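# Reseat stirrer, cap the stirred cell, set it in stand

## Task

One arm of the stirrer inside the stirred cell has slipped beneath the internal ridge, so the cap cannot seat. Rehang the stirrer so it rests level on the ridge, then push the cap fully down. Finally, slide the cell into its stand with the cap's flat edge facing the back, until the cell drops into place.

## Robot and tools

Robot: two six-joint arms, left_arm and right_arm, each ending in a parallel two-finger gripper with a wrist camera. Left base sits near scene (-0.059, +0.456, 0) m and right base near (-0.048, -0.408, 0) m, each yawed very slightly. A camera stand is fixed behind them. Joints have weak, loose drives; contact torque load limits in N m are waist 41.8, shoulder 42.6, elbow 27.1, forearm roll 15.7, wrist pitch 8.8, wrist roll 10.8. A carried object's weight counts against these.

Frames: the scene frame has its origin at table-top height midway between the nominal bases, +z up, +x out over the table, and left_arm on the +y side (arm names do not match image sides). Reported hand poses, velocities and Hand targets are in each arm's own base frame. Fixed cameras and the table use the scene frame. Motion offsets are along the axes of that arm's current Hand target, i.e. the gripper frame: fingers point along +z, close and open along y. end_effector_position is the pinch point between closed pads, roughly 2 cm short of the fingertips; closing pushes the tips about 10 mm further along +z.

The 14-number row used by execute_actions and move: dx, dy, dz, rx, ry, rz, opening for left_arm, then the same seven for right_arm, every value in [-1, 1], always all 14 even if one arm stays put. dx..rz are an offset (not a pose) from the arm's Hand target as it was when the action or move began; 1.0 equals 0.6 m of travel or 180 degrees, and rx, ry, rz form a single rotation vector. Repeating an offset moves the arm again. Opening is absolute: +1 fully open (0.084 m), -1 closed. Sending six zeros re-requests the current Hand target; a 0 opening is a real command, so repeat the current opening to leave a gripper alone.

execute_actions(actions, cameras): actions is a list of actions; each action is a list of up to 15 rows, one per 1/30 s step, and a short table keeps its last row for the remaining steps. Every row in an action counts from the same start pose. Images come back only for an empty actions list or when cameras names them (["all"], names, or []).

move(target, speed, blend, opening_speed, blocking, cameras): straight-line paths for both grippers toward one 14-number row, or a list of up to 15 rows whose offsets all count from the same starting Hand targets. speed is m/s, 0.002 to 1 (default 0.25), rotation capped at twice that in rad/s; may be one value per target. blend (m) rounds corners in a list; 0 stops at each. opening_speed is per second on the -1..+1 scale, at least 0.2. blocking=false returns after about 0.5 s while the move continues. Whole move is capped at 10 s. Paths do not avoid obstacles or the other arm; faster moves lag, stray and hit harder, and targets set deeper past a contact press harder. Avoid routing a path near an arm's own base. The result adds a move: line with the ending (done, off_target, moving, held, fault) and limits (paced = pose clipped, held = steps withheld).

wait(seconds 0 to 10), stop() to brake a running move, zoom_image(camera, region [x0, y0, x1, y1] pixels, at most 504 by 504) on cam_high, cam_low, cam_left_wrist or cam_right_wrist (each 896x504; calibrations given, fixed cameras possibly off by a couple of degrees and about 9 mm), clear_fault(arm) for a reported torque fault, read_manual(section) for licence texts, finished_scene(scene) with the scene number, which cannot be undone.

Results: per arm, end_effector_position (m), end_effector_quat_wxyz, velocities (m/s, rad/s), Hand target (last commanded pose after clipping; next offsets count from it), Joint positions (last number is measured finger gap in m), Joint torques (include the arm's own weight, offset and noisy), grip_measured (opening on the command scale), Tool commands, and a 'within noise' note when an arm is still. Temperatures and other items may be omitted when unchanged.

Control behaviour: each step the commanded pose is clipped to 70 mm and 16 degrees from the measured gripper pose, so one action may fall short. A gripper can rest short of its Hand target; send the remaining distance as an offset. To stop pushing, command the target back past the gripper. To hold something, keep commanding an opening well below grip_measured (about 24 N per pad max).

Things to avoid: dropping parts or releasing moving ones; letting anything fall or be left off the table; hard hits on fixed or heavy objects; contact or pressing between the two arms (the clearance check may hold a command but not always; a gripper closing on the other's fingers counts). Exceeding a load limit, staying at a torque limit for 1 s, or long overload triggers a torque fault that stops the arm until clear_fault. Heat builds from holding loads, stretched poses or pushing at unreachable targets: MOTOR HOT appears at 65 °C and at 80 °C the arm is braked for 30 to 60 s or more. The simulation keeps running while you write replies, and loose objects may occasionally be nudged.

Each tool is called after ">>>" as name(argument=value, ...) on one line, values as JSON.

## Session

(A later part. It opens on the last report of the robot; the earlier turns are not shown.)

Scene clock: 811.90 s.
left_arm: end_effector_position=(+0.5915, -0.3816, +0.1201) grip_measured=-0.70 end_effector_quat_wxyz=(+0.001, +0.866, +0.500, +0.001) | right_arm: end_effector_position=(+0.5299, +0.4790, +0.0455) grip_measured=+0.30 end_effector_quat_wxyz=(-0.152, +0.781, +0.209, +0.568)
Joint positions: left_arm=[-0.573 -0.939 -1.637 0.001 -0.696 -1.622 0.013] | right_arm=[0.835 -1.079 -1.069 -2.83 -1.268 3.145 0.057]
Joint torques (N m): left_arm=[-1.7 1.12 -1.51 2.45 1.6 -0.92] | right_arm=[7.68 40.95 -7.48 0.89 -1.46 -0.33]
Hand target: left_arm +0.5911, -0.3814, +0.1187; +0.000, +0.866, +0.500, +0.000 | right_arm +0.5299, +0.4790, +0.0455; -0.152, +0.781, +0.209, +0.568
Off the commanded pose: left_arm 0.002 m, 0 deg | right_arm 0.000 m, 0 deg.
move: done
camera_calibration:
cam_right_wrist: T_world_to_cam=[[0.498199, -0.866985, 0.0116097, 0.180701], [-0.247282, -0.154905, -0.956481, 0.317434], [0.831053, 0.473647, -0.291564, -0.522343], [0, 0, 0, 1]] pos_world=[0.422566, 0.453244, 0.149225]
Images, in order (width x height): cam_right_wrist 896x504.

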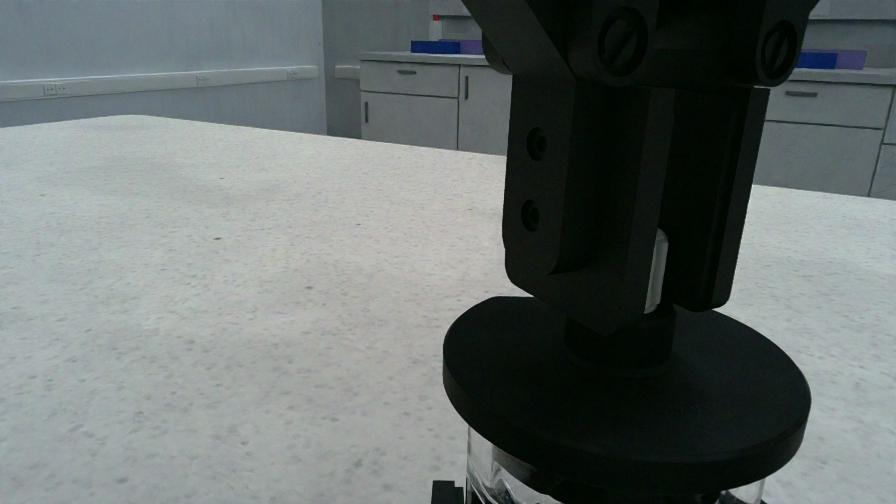

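>>> move(target=[[0,0,0.0025,0,0,0,-1,0,0,0,0,0,0,0]], speed=0.01, cameras=["cam_right_wrist"])

>>> zoom_image(camera="cam_right_wrist", region=[400, 270, 850, 504])

Scene clock: 817.53 s.
left_arm: end_effector_position=(+0.5916, -0.3817, +0.1192) grip_measured=-0.70 end_effector_quat_wxyz=(+0.001, +0.866, +0.500, +0.001) | right_arm: end_effector_position=(+0.5299, +0.4790, +0.0455) grip_measured=+0.30 end_effector_quat_wxyz=(-0.152, +0.781, +0.209, +0.568)
Joint positions: left_arm=[-0.573 -0.94 -1.637 0.001 -0.694 -1.622 0.013] | right_arm=[0.835 -1.079 -1.069 -2.83 -1.268 3.145 0.057]
Joint torques (N m): left_arm=[5.13 -4.75 0.45 2.46 3.5 -0.83] | right_arm=[8.47 40.6 -8.36 1.08 -1.51 -0.26]
Hand target: left_arm +0.5911, -0.3814, +0.1172; +0.000, +0.866, +0.500, +0.000 | right_arm +0.5299, +0.4790, +0.0455; -0.152, +0.781, +0.209, +0.568
Off the commanded pose: left_arm 0.002 m, 0 deg | right_arm 0.000 m, 0 deg.
move: done
camera_calibration:
cam_right_wrist: T_world_to_cam=[[0.498199, -0.866985, 0.0116097, 0.180701], [-0.247282, -0.154905, -0.956481, 0.317434], [0.831053, 0.473647, -0.291564, -0.522343], [0, 0, 0, 1]] pos_world=[0.422566, 0.453244, 0.149225]
Images, in order (width x height): cam_right_wrist 896x504.

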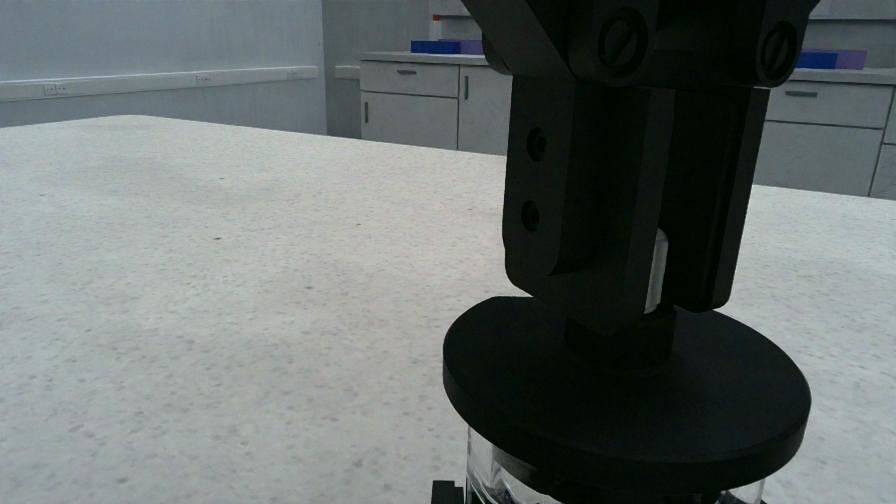

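Scaled by 1.120.

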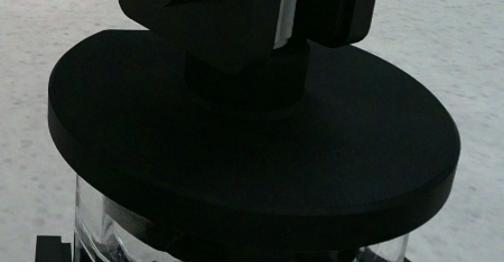

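>>> move(target=[[0,0,-0.003,0,0,0,-1,0,0,0,0,0,0,0],[0,0,-0.003,0,0,0,-0.45,0,0,0,0,0,0,0],[0,0,-0.0533,0,0,0,-0.45,0,0,0,0,0,0,0]], speed=0.06, opening_speed=0.5, cameras=["cam_right_wrist"])

Scene clock: 829.37 s.
left_arm: end_effector_position=(+0.5911, -0.3813, +0.1491) grip_measured=-0.47 end_effector_quat_wxyz=(+0.000, +0.866, +0.500, +0.000) | right_arm: end_effector_position=(+0.5299, +0.4790, +0.0455) grip_measured=+0.30 end_effector_quat_wxyz=(-0.152, +0.781, +0.209, +0.568)
Joint positions: left_arm=[-0.573 -0.899 -1.639 0.001 -0.741 -1.622 0.024] | right_arm=[0.835 -1.079 -1.069 -2.83 -1.268 3.145 0.057]
Joint torques (N m): left_arm=[4.28 75.04 -32.41 0.76 -1.84 -0.3] | right_arm=[9.13 41.36 -8.5 0.66 -1.49 -0.37]
Hand target: left_arm +0.5911, -0.3814, +0.1492; +0.000, +0.866, +0.500, +0.000 | right_arm +0.5299, +0.4790, +0.0455; -0.152, +0.781, +0.209, +0.568
Off the commanded pose: left_arm 0.000 m, 0 deg | right_arm 0.000 m, 0 deg.
move: done
camera_calibration:
cam_right_wrist: T_world_to_cam=[[0.498199, -0.866985, 0.0116097, 0.180701], [-0.247282, -0.154905, -0.956481, 0.317434], [0.831053, 0.473647, -0.291564, -0.522343], [0, 0, 0, 1]] pos_world=[0.422566, 0.453244, 0.149225]
Images, in order (width x height): cam_right_wrist 896x504.

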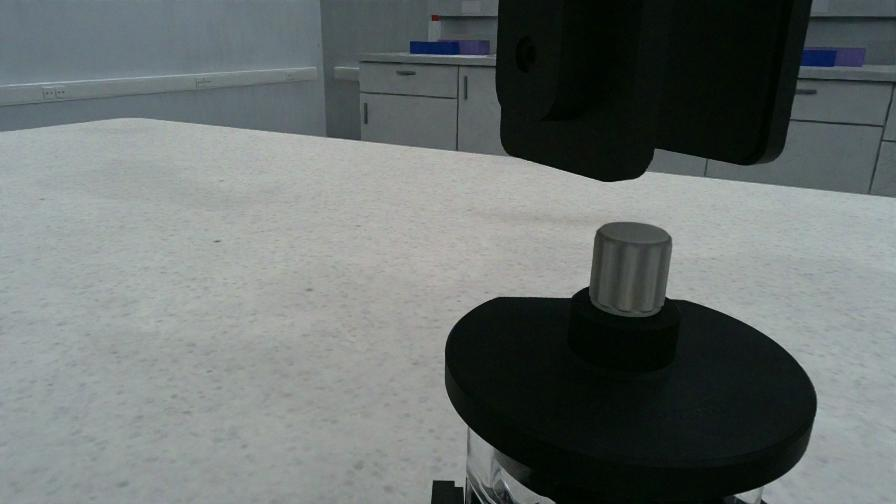

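>>> move(target=[[0,0,0,0,0,0,-1,0,0,0,0,0,0,0],[0,0,0.01,0,0,0,-1,0,0,0,0,0,0,0]], speed=0.02, cameras=["cam_right_wrist"])

Scene clock: 834.90 s.
left_arm: end_effector_position=(+0.5911, -0.3814, +0.1432) grip_measured=-1.00 end_effector_quat_wxyz=(+0.000, +0.866, +0.500, +0.000) | right_arm: end_effector_position=(+0.5299, +0.4790, +0.0455) grip_measured=+0.30 end_effector_quat_wxyz=(-0.152, +0.781, +0.209, +0.568)
Joint positions: left_arm=[-0.573 -0.907 -1.639 0.001 -0.732 -1.622 0] | right_arm=[0.835 -1.079 -1.069 -2.83 -1.268 3.145 0.057]
Joint torques (N m): left_arm=[-7.43 24.13 -8.15 -1.77 1.66 0.88] | right_arm=[9.56 41.37 -9.21 0.9 -1.49 -0.38]
Hand target: left_arm +0.5911, -0.3814, +0.1432; +0.000, +0.866, +0.500, +0.000 | right_arm +0.5299, +0.4790, +0.0455; -0.152, +0.781, +0.209, +0.568
Off the commanded pose: left_arm 0.000 m, 0 deg | right_arm 0.000 m, 0 deg.
move: done
camera_calibration:
cam_right_wrist: T_world_to_cam=[[0.498199, -0.866985, 0.0116097, 0.180701], [-0.247282, -0.154905, -0.956481, 0.317434], [0.831053, 0.473647, -0.291564, -0.522343], [0, 0, 0, 1]] pos_world=[0.422566, 0.453244, 0.149225]
Images, in order (width x height): cam_right_wrist 896x504.

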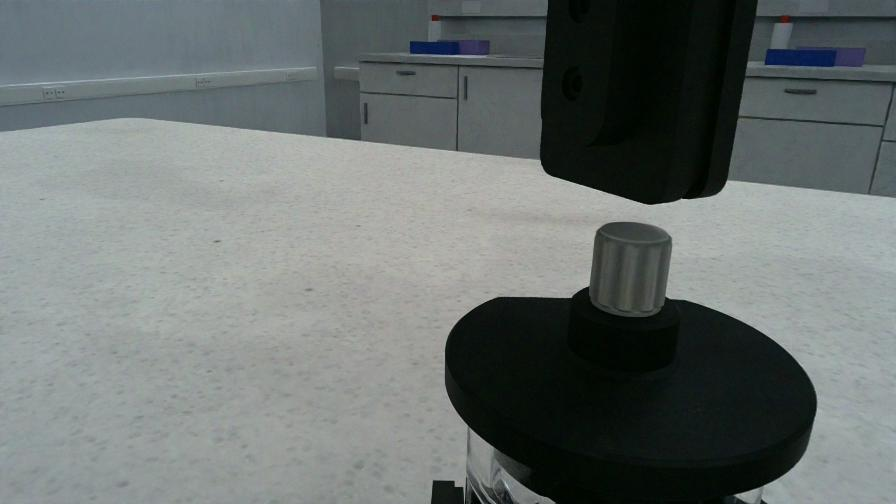

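>>> move(target=[[0,0,0.015,0,0,0,-1,0,0,0,0,0,0,0]], speed=0.015, cameras=["cam_right_wrist"])

Scene clock: 838.53 s.
left_arm: end_effector_position=(+0.5912, -0.3815, +0.1349) grip_measured=-1.00 end_effector_quat_wxyz=(+0.000, +0.866, +0.500, +0.000) | right_arm: end_effector_position=(+0.5299, +0.4790, +0.0455) grip_measured=+0.30 end_effector_quat_wxyz=(-0.152, +0.781, +0.209, +0.568)
Joint positions: left_arm=[-0.573 -0.918 -1.638 0.001 -0.719 -1.622 0] | right_arm=[0.835 -1.079 -1.069 -2.83 -1.268 3.145 0.057]
Joint torques (N m): left_arm=[-3.97 12.58 -4.46 0.78 3.75 0.15] | right_arm=[9.68 42.28 -9.83 1.19 -1.55 -0.27]
Hand target: left_arm +0.5911, -0.3814, +0.1342; +0.000, +0.866, +0.500, +0.000 | right_arm +0.5299, +0.4790, +0.0455; -0.152, +0.781, +0.209, +0.568
Off the commanded pose: left_arm 0.001 m, 0 deg | right_arm 0.000 m, 0 deg.
move: done
camera_calibration:
cam_right_wrist: T_world_to_cam=[[0.498199, -0.866985, 0.0116097, 0.180701], [-0.247282, -0.154905, -0.956481, 0.317434], [0.831053, 0.473647, -0.291564, -0.522343], [0, 0, 0, 1]] pos_world=[0.422566, 0.453244, 0.149225]
Images, in order (width x height): cam_right_wrist 896x504.

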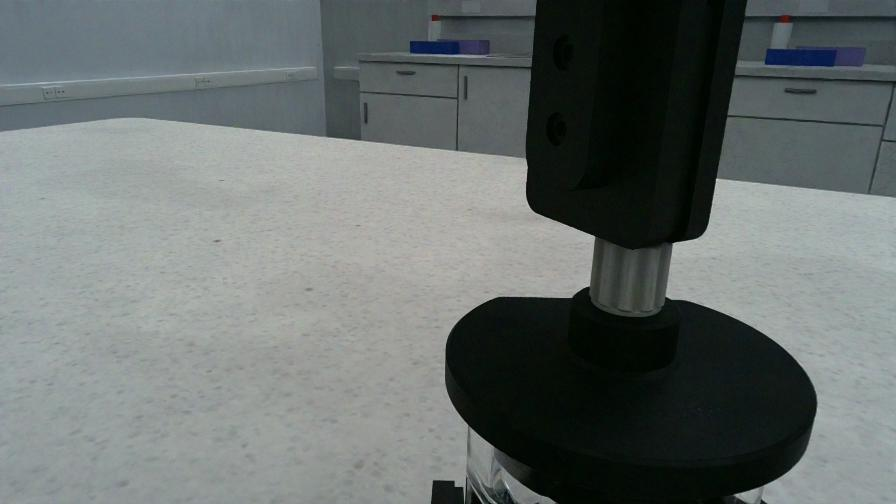

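Contact. Press gradually.

>>> move(target=[[0,0,0.0025,0,0,0,-1,0,0,0,0,0,0,0]], speed=0.01)

>>> move(target=[[0,0,0.0025,0,0,0,-1,0,0,0,0,0,0,0]], speed=0.01, cameras=["cam_right_wrist"])

Scene clock: 842.30 s.
left_arm: end_effector_position=(+0.5914, -0.3816, +0.1341) grip_measured=-1.00 end_effector_quat_wxyz=(+0.001, +0.866, +0.500, +0.001) | right_arm: end_effector_position=(+0.5299, +0.4790, +0.0455) grip_measured=+0.30 end_effector_quat_wxyz=(-0.152, +0.781, +0.209, +0.568)
Joint positions: left_arm=[-0.573 -0.919 -1.637 0.001 -0.716 -1.622 0] | right_arm=[0.835 -1.079 -1.069 -2.83 -1.268 3.145 0.057]
Joint torques (N m): left_arm=[4.75 2.98 -1.74 2.49 6.73 -0.94] | right_arm=[8.84 42.85 -10.11 1.01 -1.5 -0.37]
Hand target: left_arm +0.5911, -0.3814, +0.1327; +0.000, +0.866, +0.500, +0.000 | right_arm +0.5299, +0.4790, +0.0455; -0.152, +0.781, +0.209, +0.568
Off the commanded pose: left_arm 0.001 m, 0 deg | right_arm 0.000 m, 0 deg.
move: done

Scene clock: 843.00 s.
left_arm: end_effector_position=(+0.5914, -0.3816, +0.1332) grip_measured=-1.00 end_effector_quat_wxyz=(+0.001, +0.866, +0.500, +0.001) | right_arm: end_effector_position=(+0.5299, +0.4790, +0.0455) grip_measured=+0.30 end_effector_quat_wxyz=(-0.152, +0.781, +0.209, +0.568)
Joint positions: left_arm=[-0.573 -0.92 -1.637 0.001 -0.715 -1.622 0] | right_arm=[0.835 -1.079 -1.069 -2.83 -1.268 3.145 0.057]
Joint torques (N m): left_arm=[8.02 -6.01 0.96 2.67 8.63 -0.91] | right_arm=[9.52 41.66 -10.39 1.41 -1.44 -0.37]
Hand target: left_arm +0.5911, -0.3814, +0.1312; +0.000, +0.866, +0.500, +0.000 | right_arm +0.5299, +0.4790, +0.0455; -0.152, +0.781, +0.209, +0.568
Off the commanded pose: left_arm 0.002 m, 0 deg | right_arm 0.000 m, 0 deg.
move: done
camera_calibration:
cam_right_wrist: T_world_to_cam=[[0.498199, -0.866985, 0.0116097, 0.180701], [-0.247282, -0.154905, -0.956481, 0.317434], [0.831053, 0.473647, -0.291564, -0.522343], [0, 0, 0, 1]] pos_world=[0.422566, 0.453244, 0.149225]
Images, in order (width x height): cam_right_wrist 896x504.

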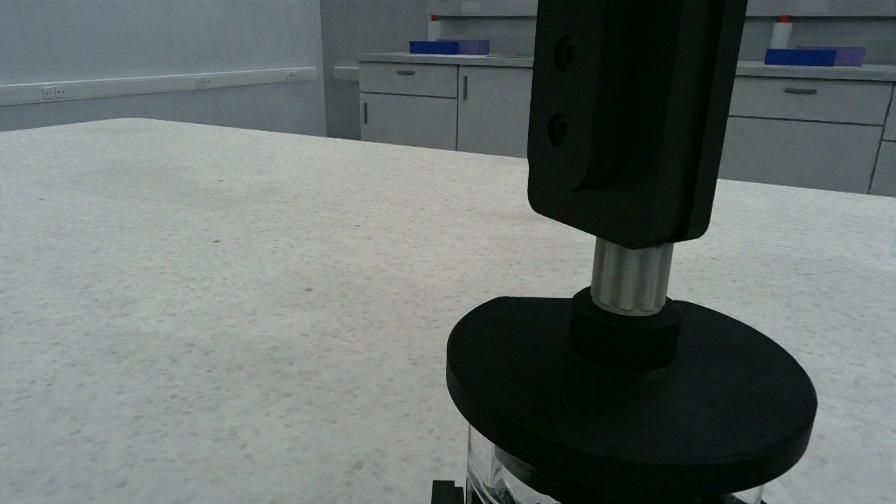

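>>> zoom_image(camera="cam_right_wrist", region=[430, 400, 620, 504])

>>> zoom_image(camera="cam_right_wrist", region=[640, 400, 830, 504])

Scaled by 2.653.

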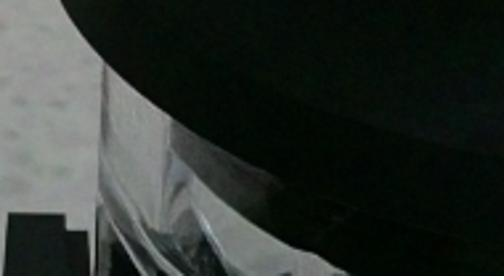

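Scaled by 2.653.

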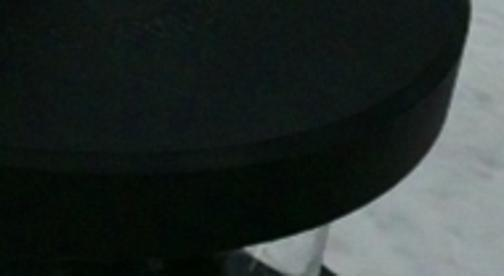

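>>> move(target=[[0,0,-0.15,0,0,0,-1,0,0,0,0,0,0,0],[0.28,-0.25,-0.2,0,0,0,-1,0,0,0,0,0,0,0]], speed=0.2, blend=0.03, cameras=["all"])

>>> zoom_image(camera="cam_low", region=[220, 220, 420, 350])

>>> zoom_image(camera="cam_high", region=[350, 150, 530, 300])

Scene clock: 852.23 s.
left_arm: end_effector_position=(+0.5449, -0.1610, +0.2512) grip_measured=-1.00 end_effector_quat_wxyz=(+0.000, +0.866, +0.500, +0.000) | right_arm: end_effector_position=(+0.5299, +0.4790, +0.0455) grip_measured=+0.30 end_effector_quat_wxyz=(-0.152, +0.781, +0.209, +0.568)
Joint positions: left_arm=[-0.288 -0.458 -1.187 0.001 -0.728 -1.336 0] | right_arm=[0.835 -1.079 -1.069 -2.83 -1.268 3.145 0.057]
Joint torques (N m): left_arm=[8.59 58.97 -7.73 -2.16 1.93 1.32] | right_arm=[8.63 42.8 -10.71 0.64 -1.47 -0.43]
Hand target: left_arm +0.5449, -0.1610, +0.2512; +0.000, +0.866, +0.500, +0.000 | right_arm +0.5299, +0.4790, +0.0455; -0.152, +0.781, +0.209, +0.568
Off the commanded pose: left_arm 0.000 m, 0 deg | right_arm 0.000 m, 0 deg.
move: done
camera_calibration:
cam_left_wrist: T_world_to_cam=[[0.865971, -0.500021, -0.00857687, -0.518881], [-0.499957, -0.866007, 0.00866601, 0.195982], [-0.0117608, -0.00321645, -0.999926, 0.391452], [0, 0, 0, 1]] pos_world=[0.551922, -0.0884705, 0.385274]
cam_right_wrist: T_world_to_cam=[[0.498199, -0.866985, 0.0116097, 0.180701], [-0.247282, -0.154905, -0.956481, 0.317434], [0.831053, 0.473647, -0.291564, -0.522343], [0, 0, 0, 1]] pos_world=[0.422566, 0.453244, 0.149225]

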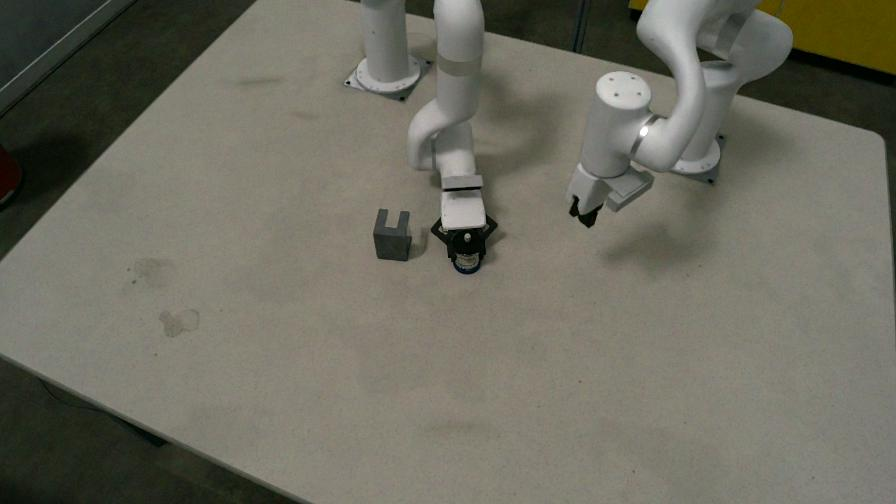

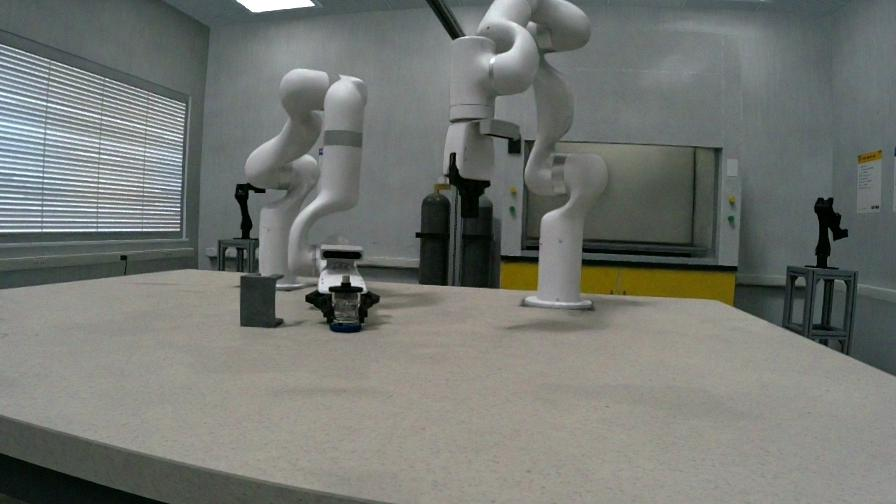

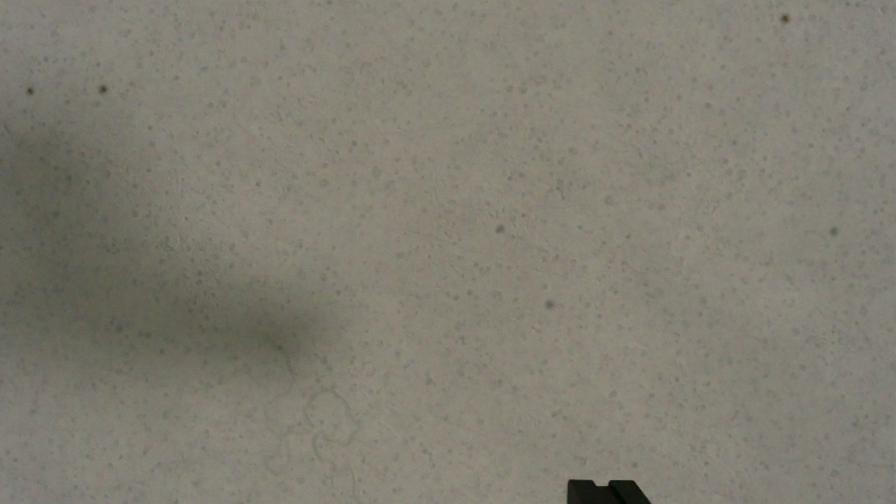

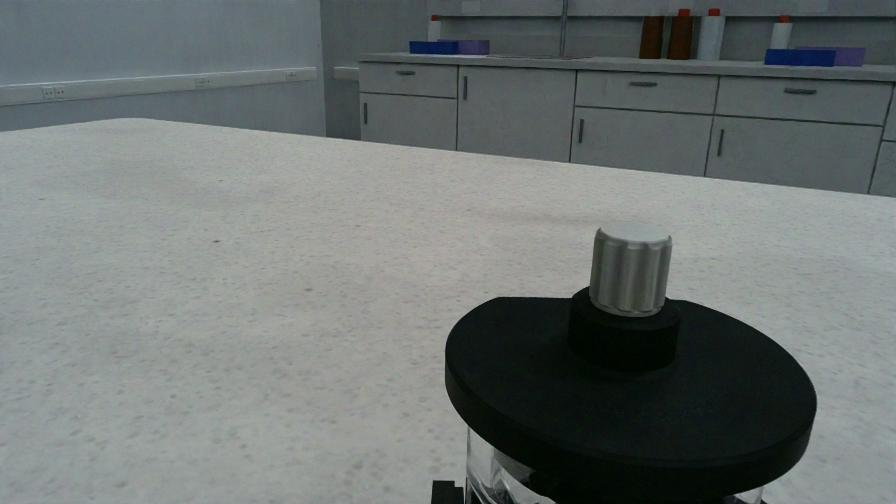

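Scaled by 2.520.

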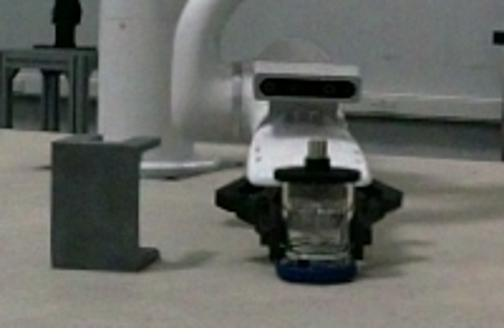

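Scaled by 2.800.

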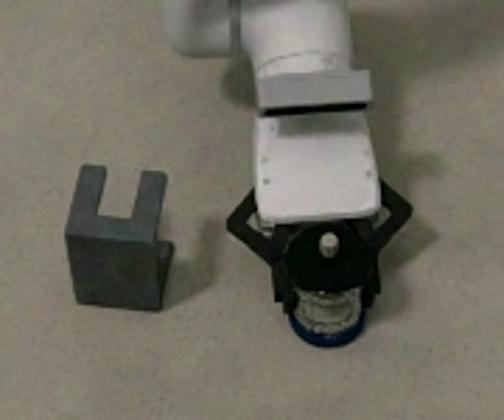

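>>> move(target=[[0,0,0,0,0,0,-1,0.0317,0,-0.0103,0,0,0,0],[0,0,0,0,0,0,-1,-0.0528,0,-0.2703,0,0,0,0],[0,0,0,0,0,0,-1,-0.0528,0.289,-0.2703,-0.037,0,0.012,0]], speed=0.08, blend=0.02, cameras=["all"])

Scene clock: 867.97 s.
left_arm: end_effector_position=(+0.5449, -0.1610, +0.2512) grip_measured=-1.00 end_effector_quat_wxyz=(+0.000, +0.866, +0.500, +0.000) | right_arm: end_effector_position=(+0.4742, +0.2468, +0.0652) grip_measured=+0.30 end_effector_quat_wxyz=(-0.117, +0.792, +0.161, +0.577)
Joint positions: left_arm=[-0.288 -0.458 -1.187 0.001 -0.728 -1.336 0] | right_arm=[0.541 -0.947 -0.579 -3.008 -1.622 3.192 0.057]
Joint torques (N m): left_arm=[8.85 58.85 -8.12 -1.97 1.05 1.17] | right_arm=[-9.05 19.68 -5.21 -0.96 -3.75 -1.37]
Hand target: left_arm +0.5449, -0.1610, +0.2512; +0.000, +0.866, +0.500, +0.000 | right_arm +0.4743, +0.2469, +0.0653; -0.117, +0.792, +0.161, +0.577
Off the commanded pose: left_arm 0.000 m, 0 deg | right_arm 0.000 m, 0 deg.
move: done; blend cut to 0.01 m at target 1
camera_calibration:
cam_left_wrist: T_world_to_cam=[[0.866039, -0.499904, -0.00852785, -0.518927], [-0.499838, -0.866074, 0.00875105, 0.195879], [-0.0117604, -0.0033162, -0.999925, 0.391443], [0, 0, 0, 1]] pos_world=[0.551922, -0.08847, 0.385274]
cam_right_wrist: T_world_to_cam=[[0.388762, -0.921266, 0.0115472, 0.0722073], [-0.264428, -0.123573, -0.956456, 0.287012], [0.882577, 0.36878, -0.291649, -0.358838], [0, 0, 0, 1]] pos_world=[0.364525, 0.234322, 0.169025]

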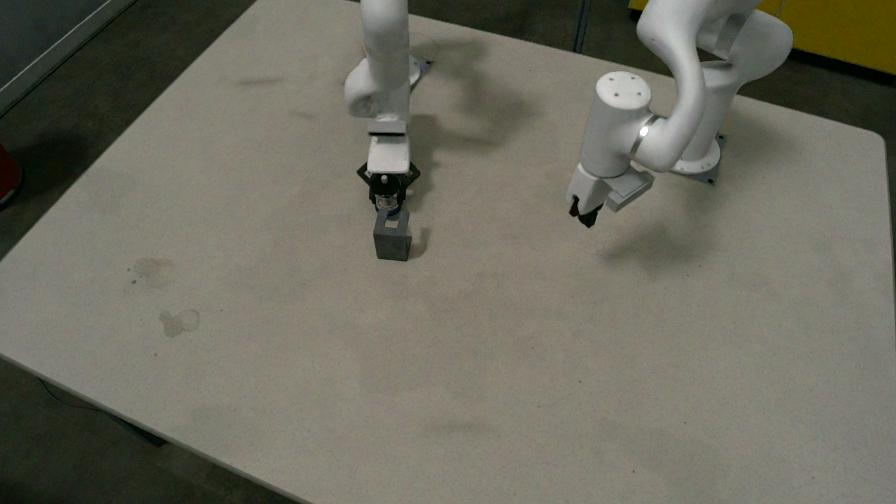

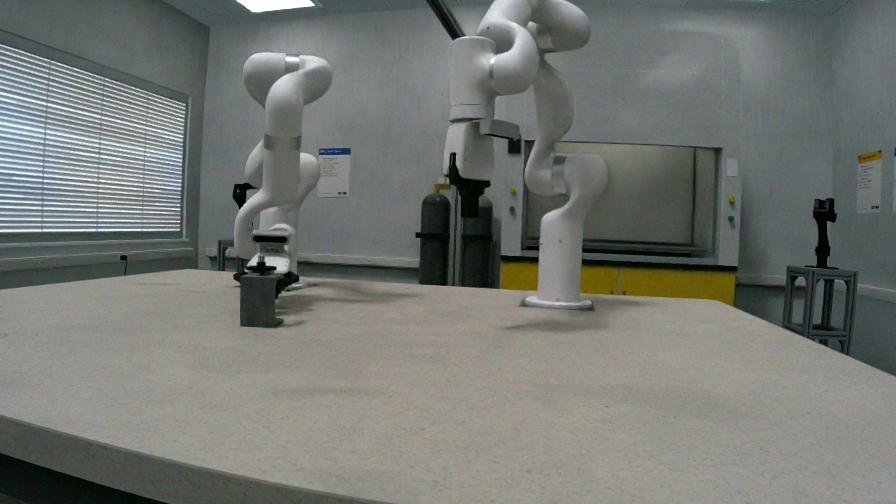

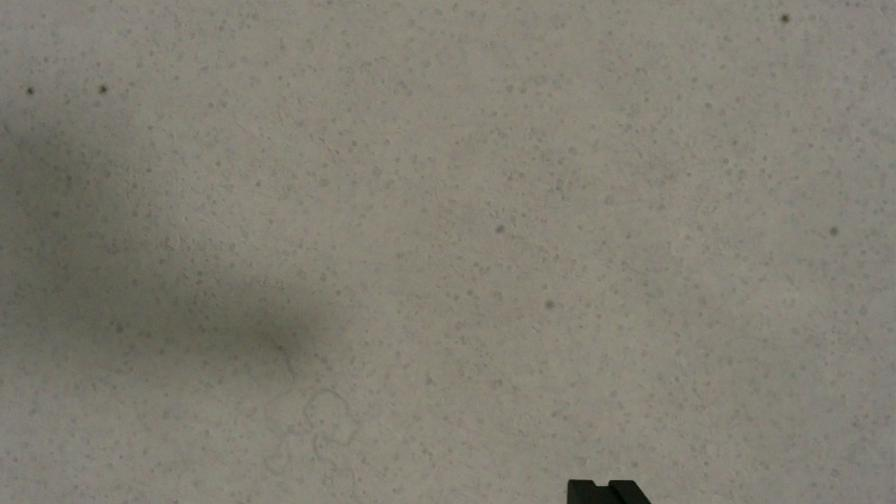

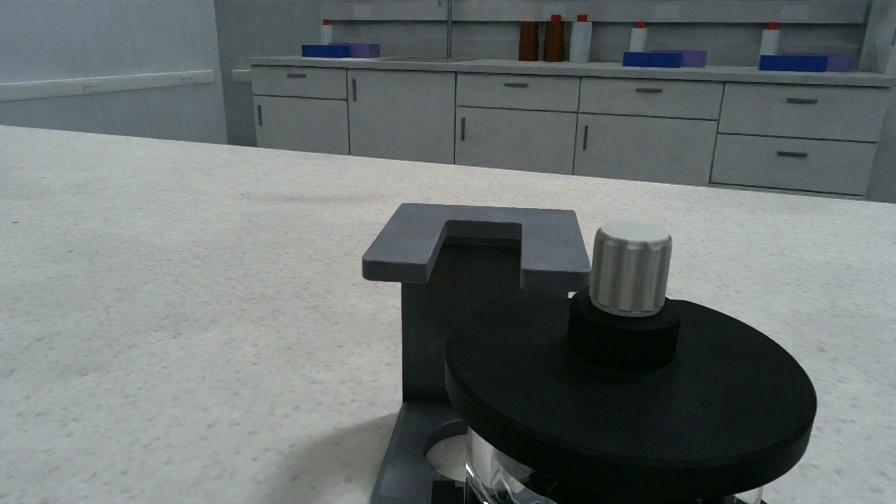

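>>> move(target=[0,0,0,0,0,0,-1,-0.0105,-0.0513,0.009,-0.0317,0,0.0103,0], speed=0.06, cameras=["cam_right_wrist"])

>>> zoom_image(camera="cam_right_wrist", region=[392, 150, 896, 504])

Scene clock: 886.27 s.
left_arm: end_effector_position=(+0.5449, -0.1610, +0.2512) grip_measured=-1.00 end_effector_quat_wxyz=(+0.000, +0.866, +0.500, +0.000) | right_arm: end_effector_position=(+0.4653, +0.2765, +0.0576) grip_measured=+0.30 end_effector_quat_wxyz=(-0.087, +0.800, +0.119, +0.582)
Joint positions: left_arm=[-0.288 -0.458 -1.187 0.001 -0.728 -1.336 0] | right_arm=[0.71 -0.97 -0.628 -2.749 -1.573 3.277 0.057]
Joint torques (N m): left_arm=[8.39 59.62 -8.01 -1.83 0.56 1.15] | right_arm=[9.72 20.09 -17.83 3.22 0.42 1.47]
Hand target: left_arm +0.5449, -0.1610, +0.2512; +0.000, +0.866, +0.500, +0.000 | right_arm +0.4653, +0.2765, +0.0576; -0.087, +0.800, +0.119, +0.582
Off the commanded pose: left_arm 0.000 m, 0 deg | right_arm 0.000 m, 0 deg.
move: done
camera_calibration:
cam_right_wrist: T_world_to_cam=[[0.290353, -0.956853, 0.0112927, 0.15876], [-0.275871, -0.0950002, -0.956489, 0.278367], [0.916292, 0.274604, -0.291551, -0.353752], [0, 0, 0, 1]] pos_world=[0.354837, 0.275497, 0.161325]
Images, in order (width x height): cam_right_wrist 896x504.

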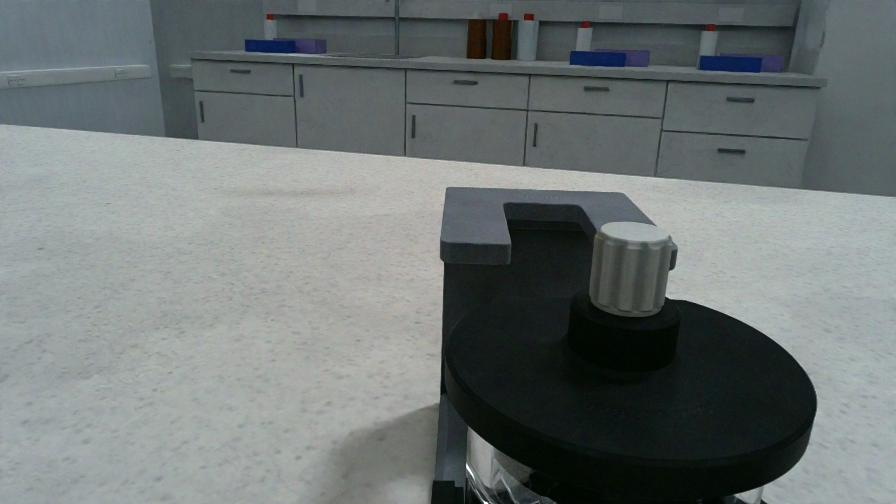

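Scaled by 1.000.

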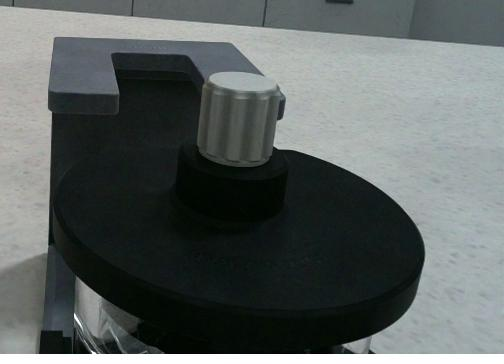

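>>> move(target=[0,0,0,0,0,0,-1,0.018,0,0.0555,-0.0079,0,0.0026,0], speed=0.05, cameras=["cam_right_wrist","cam_high","cam_low"])

>>> zoom_image(camera="cam_high", region=[330, 140, 450, 280])

Scene clock: 894.70 s.
left_arm: end_effector_position=(+0.5449, -0.1610, +0.2512) grip_measured=-1.00 end_effector_quat_wxyz=(+0.000, +0.866, +0.500, +0.000) | right_arm: end_effector_position=(+0.4987, +0.2867, +0.0576) grip_measured=+0.30 end_effector_quat_wxyz=(-0.079, +0.801, +0.109, +0.583)
Joint positions: left_arm=[-0.288 -0.458 -1.187 0.001 -0.728 -1.336 0] | right_arm=[0.686 -0.973 -0.706 -2.746 -1.504 3.249 0.057]
Joint torques (N m): left_arm=[9.6 59.33 -8.14 -1.7 0.15 1.16] | right_arm=[-9.68 21.15 -20.02 2.52 0.4 -1.28]
Hand target: left_arm +0.5449, -0.1610, +0.2512; +0.000, +0.866, +0.500, +0.000 | right_arm +0.4987, +0.2867, +0.0576; -0.079, +0.801, +0.109, +0.583
Off the commanded pose: left_arm 0.000 m, 0 deg | right_arm 0.000 m, 0 deg.
move: done
camera_calibration:
cam_right_wrist: T_world_to_cam=[[0.265276, -0.964107, 0.0112413, 0.17334], [-0.278279, -0.0877213, -0.956486, 0.287793], [0.923141, 0.250604, -0.291561, -0.383787], [0, 0, 0, 1]] pos_world=[0.388393, 0.288543, 0.161425]
Images, in order (width x height): cam_high 896x504, cam_low 896x504, cam_right_wrist 896x504.

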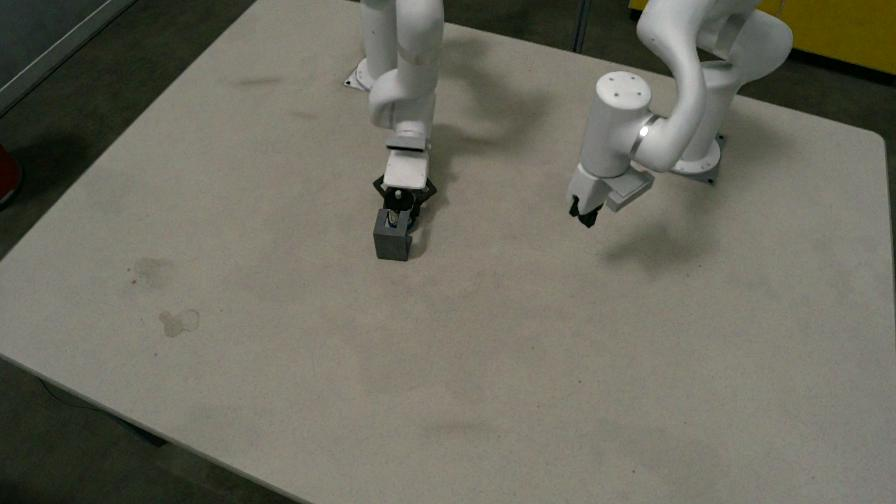

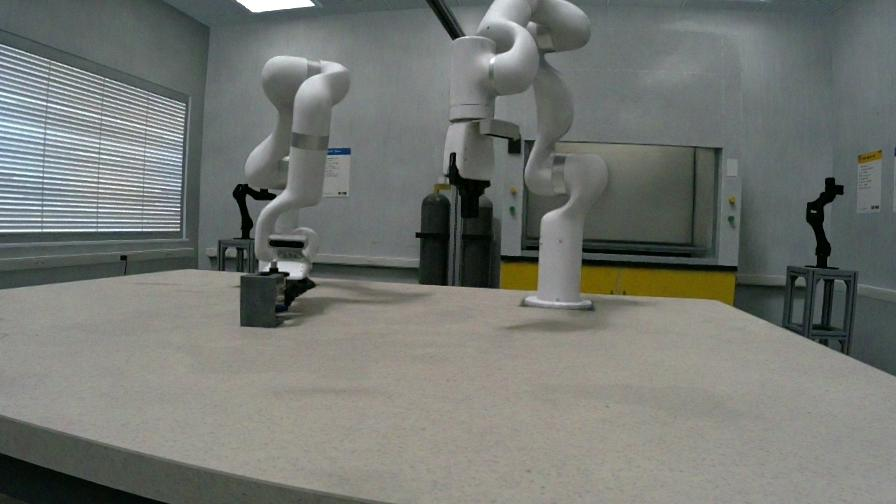

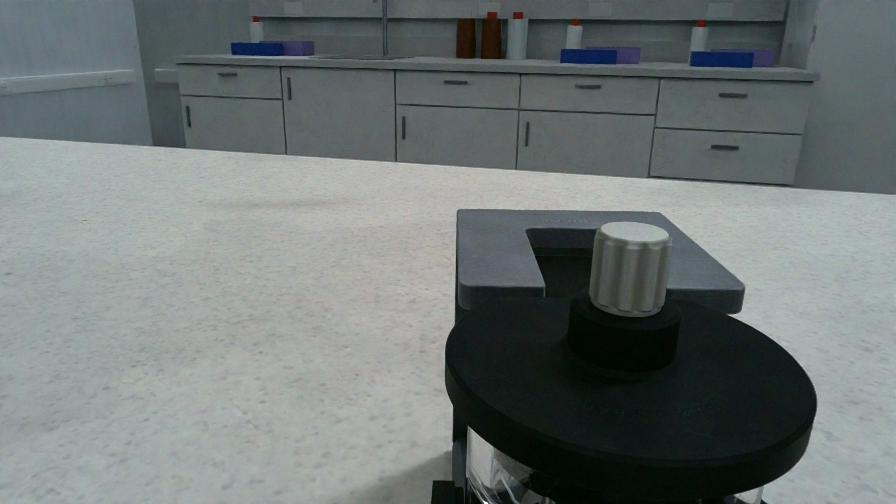

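Scaled by 3.600.

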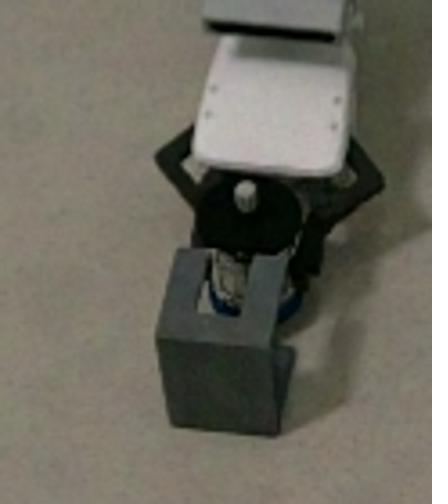

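>>> move(target=[0,0,0,0,0,0,-1,0,0.007,0,-0.0132,0,0.0043,0], speed=0.03, cameras=["cam_right_wrist"])

>>> zoom_image(camera="cam_right_wrist", region=[420, 180, 820, 380])

Scene clock: 904.50 s.
left_arm: end_effector_position=(+0.5449, -0.1610, +0.2512) grip_measured=-1.00 end_effector_quat_wxyz=(+0.000, +0.866, +0.500, +0.000) | right_arm: end_effector_position=(+0.4999, +0.2826, +0.0576) grip_measured=+0.30 end_effector_quat_wxyz=(-0.066, +0.803, +0.091, +0.585)
Joint positions: left_arm=[-0.288 -0.458 -1.187 0.001 -0.728 -1.336 0] | right_arm=[0.701 -0.974 -0.713 -2.69 -1.492 3.261 0.057]
Joint torques (N m): left_arm=[9.11 58.59 -8.17 -1.93 -0.38 1.2] | right_arm=[10.44 21.43 -21 2.93 0.51 0.78]
Hand target: left_arm +0.5449, -0.1610, +0.2512; +0.000, +0.866, +0.500, +0.000 | right_arm +0.4999, +0.2826, +0.0576; -0.066, +0.803, +0.091, +0.585
Off the commanded pose: left_arm 0.000 m, 0 deg | right_arm 0.000 m, 0 deg.
move: done
camera_calibration:
cam_right_wrist: T_world_to_cam=[[0.222952, -0.974766, 0.0111, 0.193341], [-0.281859, -0.0753597, -0.956492, 0.286051], [0.933192, 0.210123, -0.291548, -0.377417], [0, 0, 0, 1]] pos_world=[0.389723, 0.289324, 0.161424]
Images, in order (width x height): cam_right_wrist 896x504.

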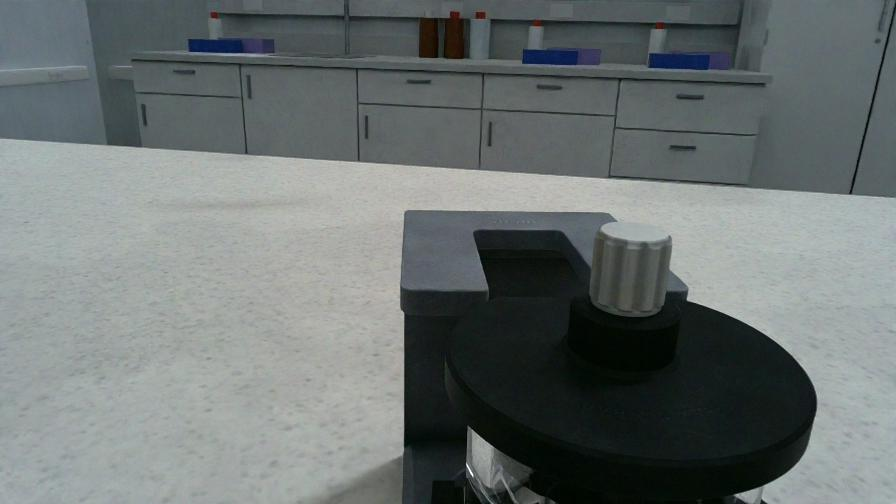

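Scaled by 1.260.

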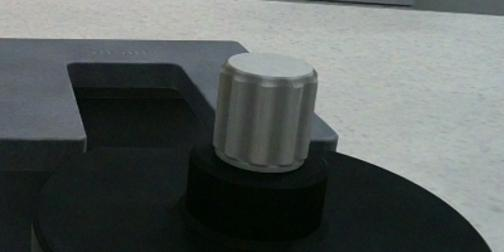

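>>> move(target=[0,0,0,0,0,0,-1,0,-0.0022,0,0,0,0,0], speed=0.03, cameras=["cam_right_wrist"])

Scene clock: 911.73 s.
left_arm: end_effector_position=(+0.5449, -0.1610, +0.2512) grip_measured=-1.00 end_effector_quat_wxyz=(+0.000, +0.866, +0.500, +0.000) | right_arm: end_effector_position=(+0.4996, +0.2839, +0.0576) grip_measured=+0.30 end_effector_quat_wxyz=(-0.066, +0.803, +0.091, +0.585)
Joint positions: left_arm=[-0.288 -0.458 -1.187 0.001 -0.728 -1.336 0] | right_arm=[0.704 -0.974 -0.714 -2.687 -1.491 3.261 0.057]
Joint torques (N m): left_arm=[8.5 59.62 -8.14 -2 -0.76 1.13] | right_arm=[10.4 21.59 -20.56 2.82 0.5 0.75]
Hand target: left_arm +0.5449, -0.1610, +0.2512; +0.000, +0.866, +0.500, +0.000 | right_arm +0.4996, +0.2839, +0.0576; -0.066, +0.803, +0.091, +0.585
Off the commanded pose: left_arm 0.000 m, 0 deg | right_arm 0.000 m, 0 deg.
move: done
camera_calibration:
cam_right_wrist: T_world_to_cam=[[0.222952, -0.974766, 0.0111, 0.194675], [-0.281859, -0.0753597, -0.956492, 0.286065], [0.933192, 0.210123, -0.291548, -0.37741], [0, 0, 0, 1]] pos_world=[0.389423, 0.290624, 0.161424]
Images, in order (width x height): cam_right_wrist 896x504.

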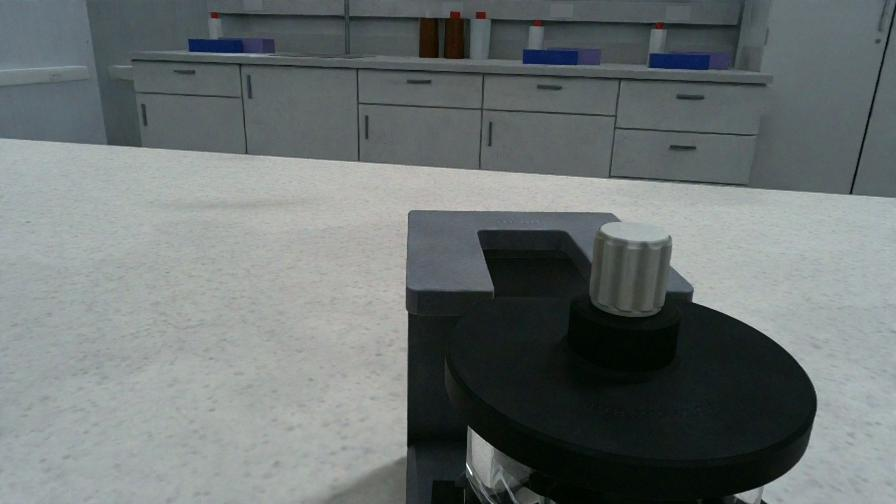

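>>> move(target=[0,0,0,0,0,0,-1,0.0041,0,0.0127,0,0,0,0], speed=0.03, cameras=["cam_right_wrist"])

Scene clock: 918.27 s.
left_arm: end_effector_position=(+0.5449, -0.1610, +0.2512) grip_measured=-1.00 end_effector_quat_wxyz=(+0.000, +0.866, +0.500, +0.000) | right_arm: end_effector_position=(+0.5073, +0.2857, +0.0576) grip_measured=+0.30 end_effector_quat_wxyz=(-0.066, +0.803, +0.091, +0.585)
Joint positions: left_arm=[-0.288 -0.458 -1.187 0.001 -0.728 -1.336 0] | right_arm=[0.694 -0.976 -0.731 -2.696 -1.478 3.252 0.057]
Joint torques (N m): left_arm=[8.73 59.98 -8.15 -1.86 -1.17 1.11] | right_arm=[-8.76 21.88 -21.71 -0.72 0.47 -0.67]
Hand target: left_arm +0.5449, -0.1610, +0.2512; +0.000, +0.866, +0.500, +0.000 | right_arm +0.5074, +0.2857, +0.0576; -0.066, +0.803, +0.091, +0.585
Off the commanded pose: left_arm 0.000 m, 0 deg | right_arm 0.000 m, 0 deg.
move: done
camera_calibration:
cam_right_wrist: T_world_to_cam=[[0.222952, -0.974766, 0.0111, 0.194616], [-0.281859, -0.0753597, -0.956492, 0.288363], [0.933192, 0.210123, -0.291548, -0.384953], [0, 0, 0, 1]] pos_world=[0.397123, 0.292324, 0.161424]
Images, in order (width x height): cam_right_wrist 896x504.

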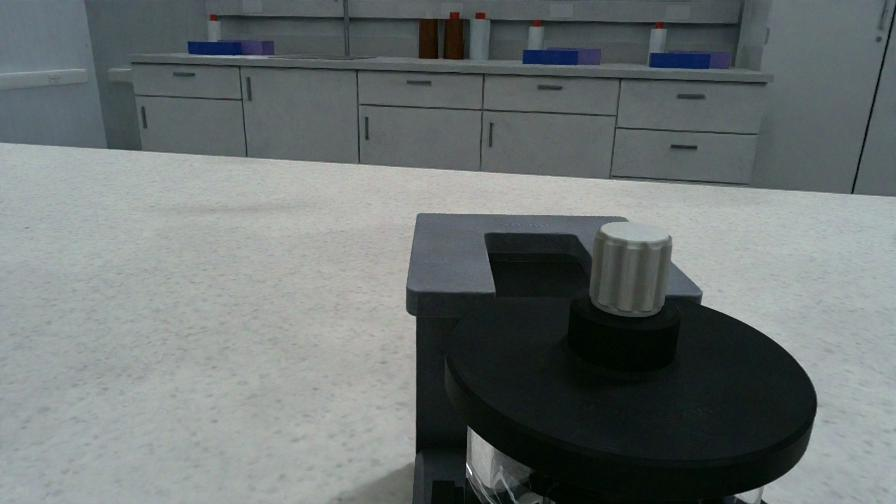

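>>> move(target=[0,0,0,0,0,0,-1,0,-0.0108,0,0,0,0,0], speed=0.03, cameras=["cam_right_wrist"])

>>> zoom_image(camera="cam_right_wrist", region=[400, 180, 800, 380])

Scene clock: 923.43 s.
left_arm: end_effector_position=(+0.5449, -0.1610, +0.2512) grip_measured=-1.00 end_effector_quat_wxyz=(+0.000, +0.866, +0.500, +0.000) | right_arm: end_effector_position=(+0.5059, +0.2920, +0.0576) grip_measured=+0.30 end_effector_quat_wxyz=(-0.066, +0.803, +0.091, +0.585)
Joint positions: left_arm=[-0.288 -0.458 -1.187 0.001 -0.728 -1.336 0] | right_arm=[0.71 -0.977 -0.738 -2.681 -1.471 3.253 0.057]
Joint torques (N m): left_arm=[8.63 59.2 -8.16 -1.94 -1.29 1.09] | right_arm=[11.23 22.25 -21.66 2.84 0.56 0.73]
Hand target: left_arm +0.5449, -0.1610, +0.2512; +0.000, +0.866, +0.500, +0.000 | right_arm +0.5059, +0.2920, +0.0576; -0.066, +0.803, +0.091, +0.585
Off the commanded pose: left_arm 0.000 m, 0 deg | right_arm 0.000 m, 0 deg.
move: done
camera_calibration:
cam_right_wrist: T_world_to_cam=[[0.222952, -0.974766, 0.0111, 0.201069], [-0.281859, -0.0753597, -0.956492, 0.288443], [0.933192, 0.210123, -0.291548, -0.38497], [0, 0, 0, 1]] pos_world=[0.395723, 0.298624, 0.161424]
Images, in order (width x height): cam_right_wrist 896x504.

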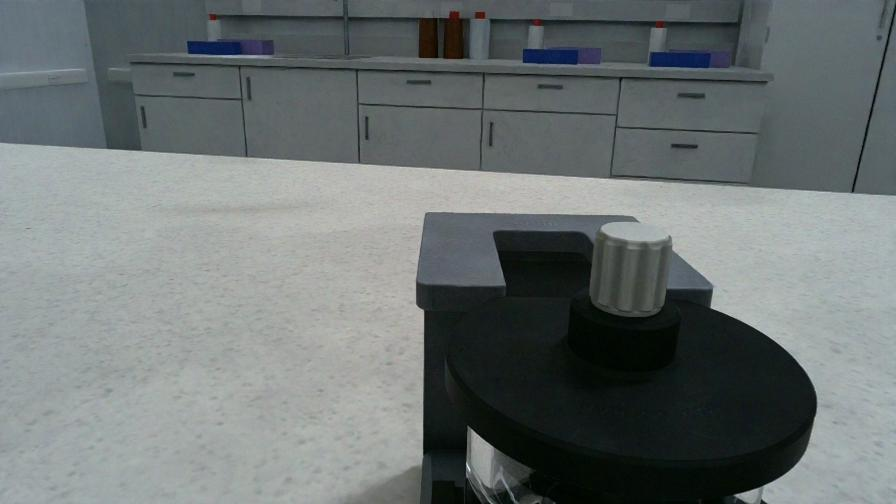

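Scaled by 1.260.

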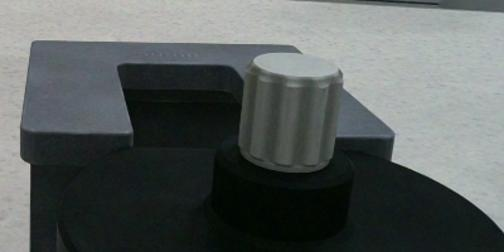

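>>> move(target=[0,0,0,0,0,0,-1,0.0046,0,0.0143,0,0,0,0], speed=0.03, cameras=["cam_right_wrist"])

>>> zoom_image(camera="cam_right_wrist", region=[400, 180, 800, 380])

Scene clock: 932.93 s.
left_arm: end_effector_position=(+0.5449, -0.1610, +0.2512) grip_measured=-1.00 end_effector_quat_wxyz=(+0.000, +0.866, +0.500, +0.000) | right_arm: end_effector_position=(+0.5147, +0.2940, +0.0576) grip_measured=+0.30 end_effector_quat_wxyz=(-0.066, +0.803, +0.091, +0.585)
Joint positions: left_arm=[-0.288 -0.458 -1.187 0.001 -0.728 -1.336 0] | right_arm=[0.699 -0.979 -0.757 -2.691 -1.457 3.243 0.057]
Joint torques (N m): left_arm=[8.65 60.32 -8.06 -1.5 -1.34 1.13] | right_arm=[-8.94 22.74 -21.93 -0.61 0.45 -1.29]
Hand target: left_arm +0.5449, -0.1610, +0.2512; +0.000, +0.866, +0.500, +0.000 | right_arm +0.5147, +0.2940, +0.0576; -0.066, +0.803, +0.091, +0.585
Off the commanded pose: left_arm 0.000 m, 0 deg | right_arm 0.000 m, 0 deg.
move: done
camera_calibration:
cam_right_wrist: T_world_to_cam=[[0.222952, -0.974766, 0.0111, 0.201154], [-0.281859, -0.0753597, -0.956492, 0.291082], [0.933192, 0.210123, -0.291548, -0.393624], [0, 0, 0, 1]] pos_world=[0.404523, 0.300724, 0.161424]
Images, in order (width x height): cam_right_wrist 896x504.

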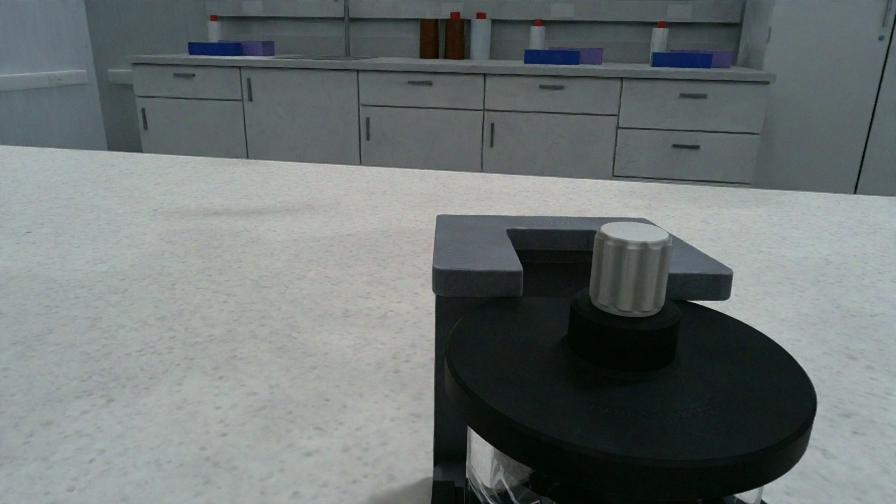

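Scaled by 1.260.

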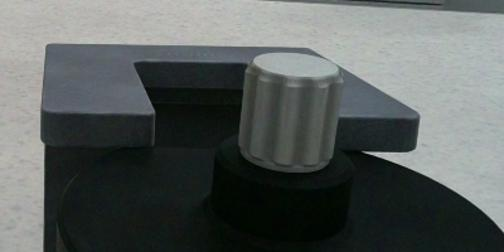

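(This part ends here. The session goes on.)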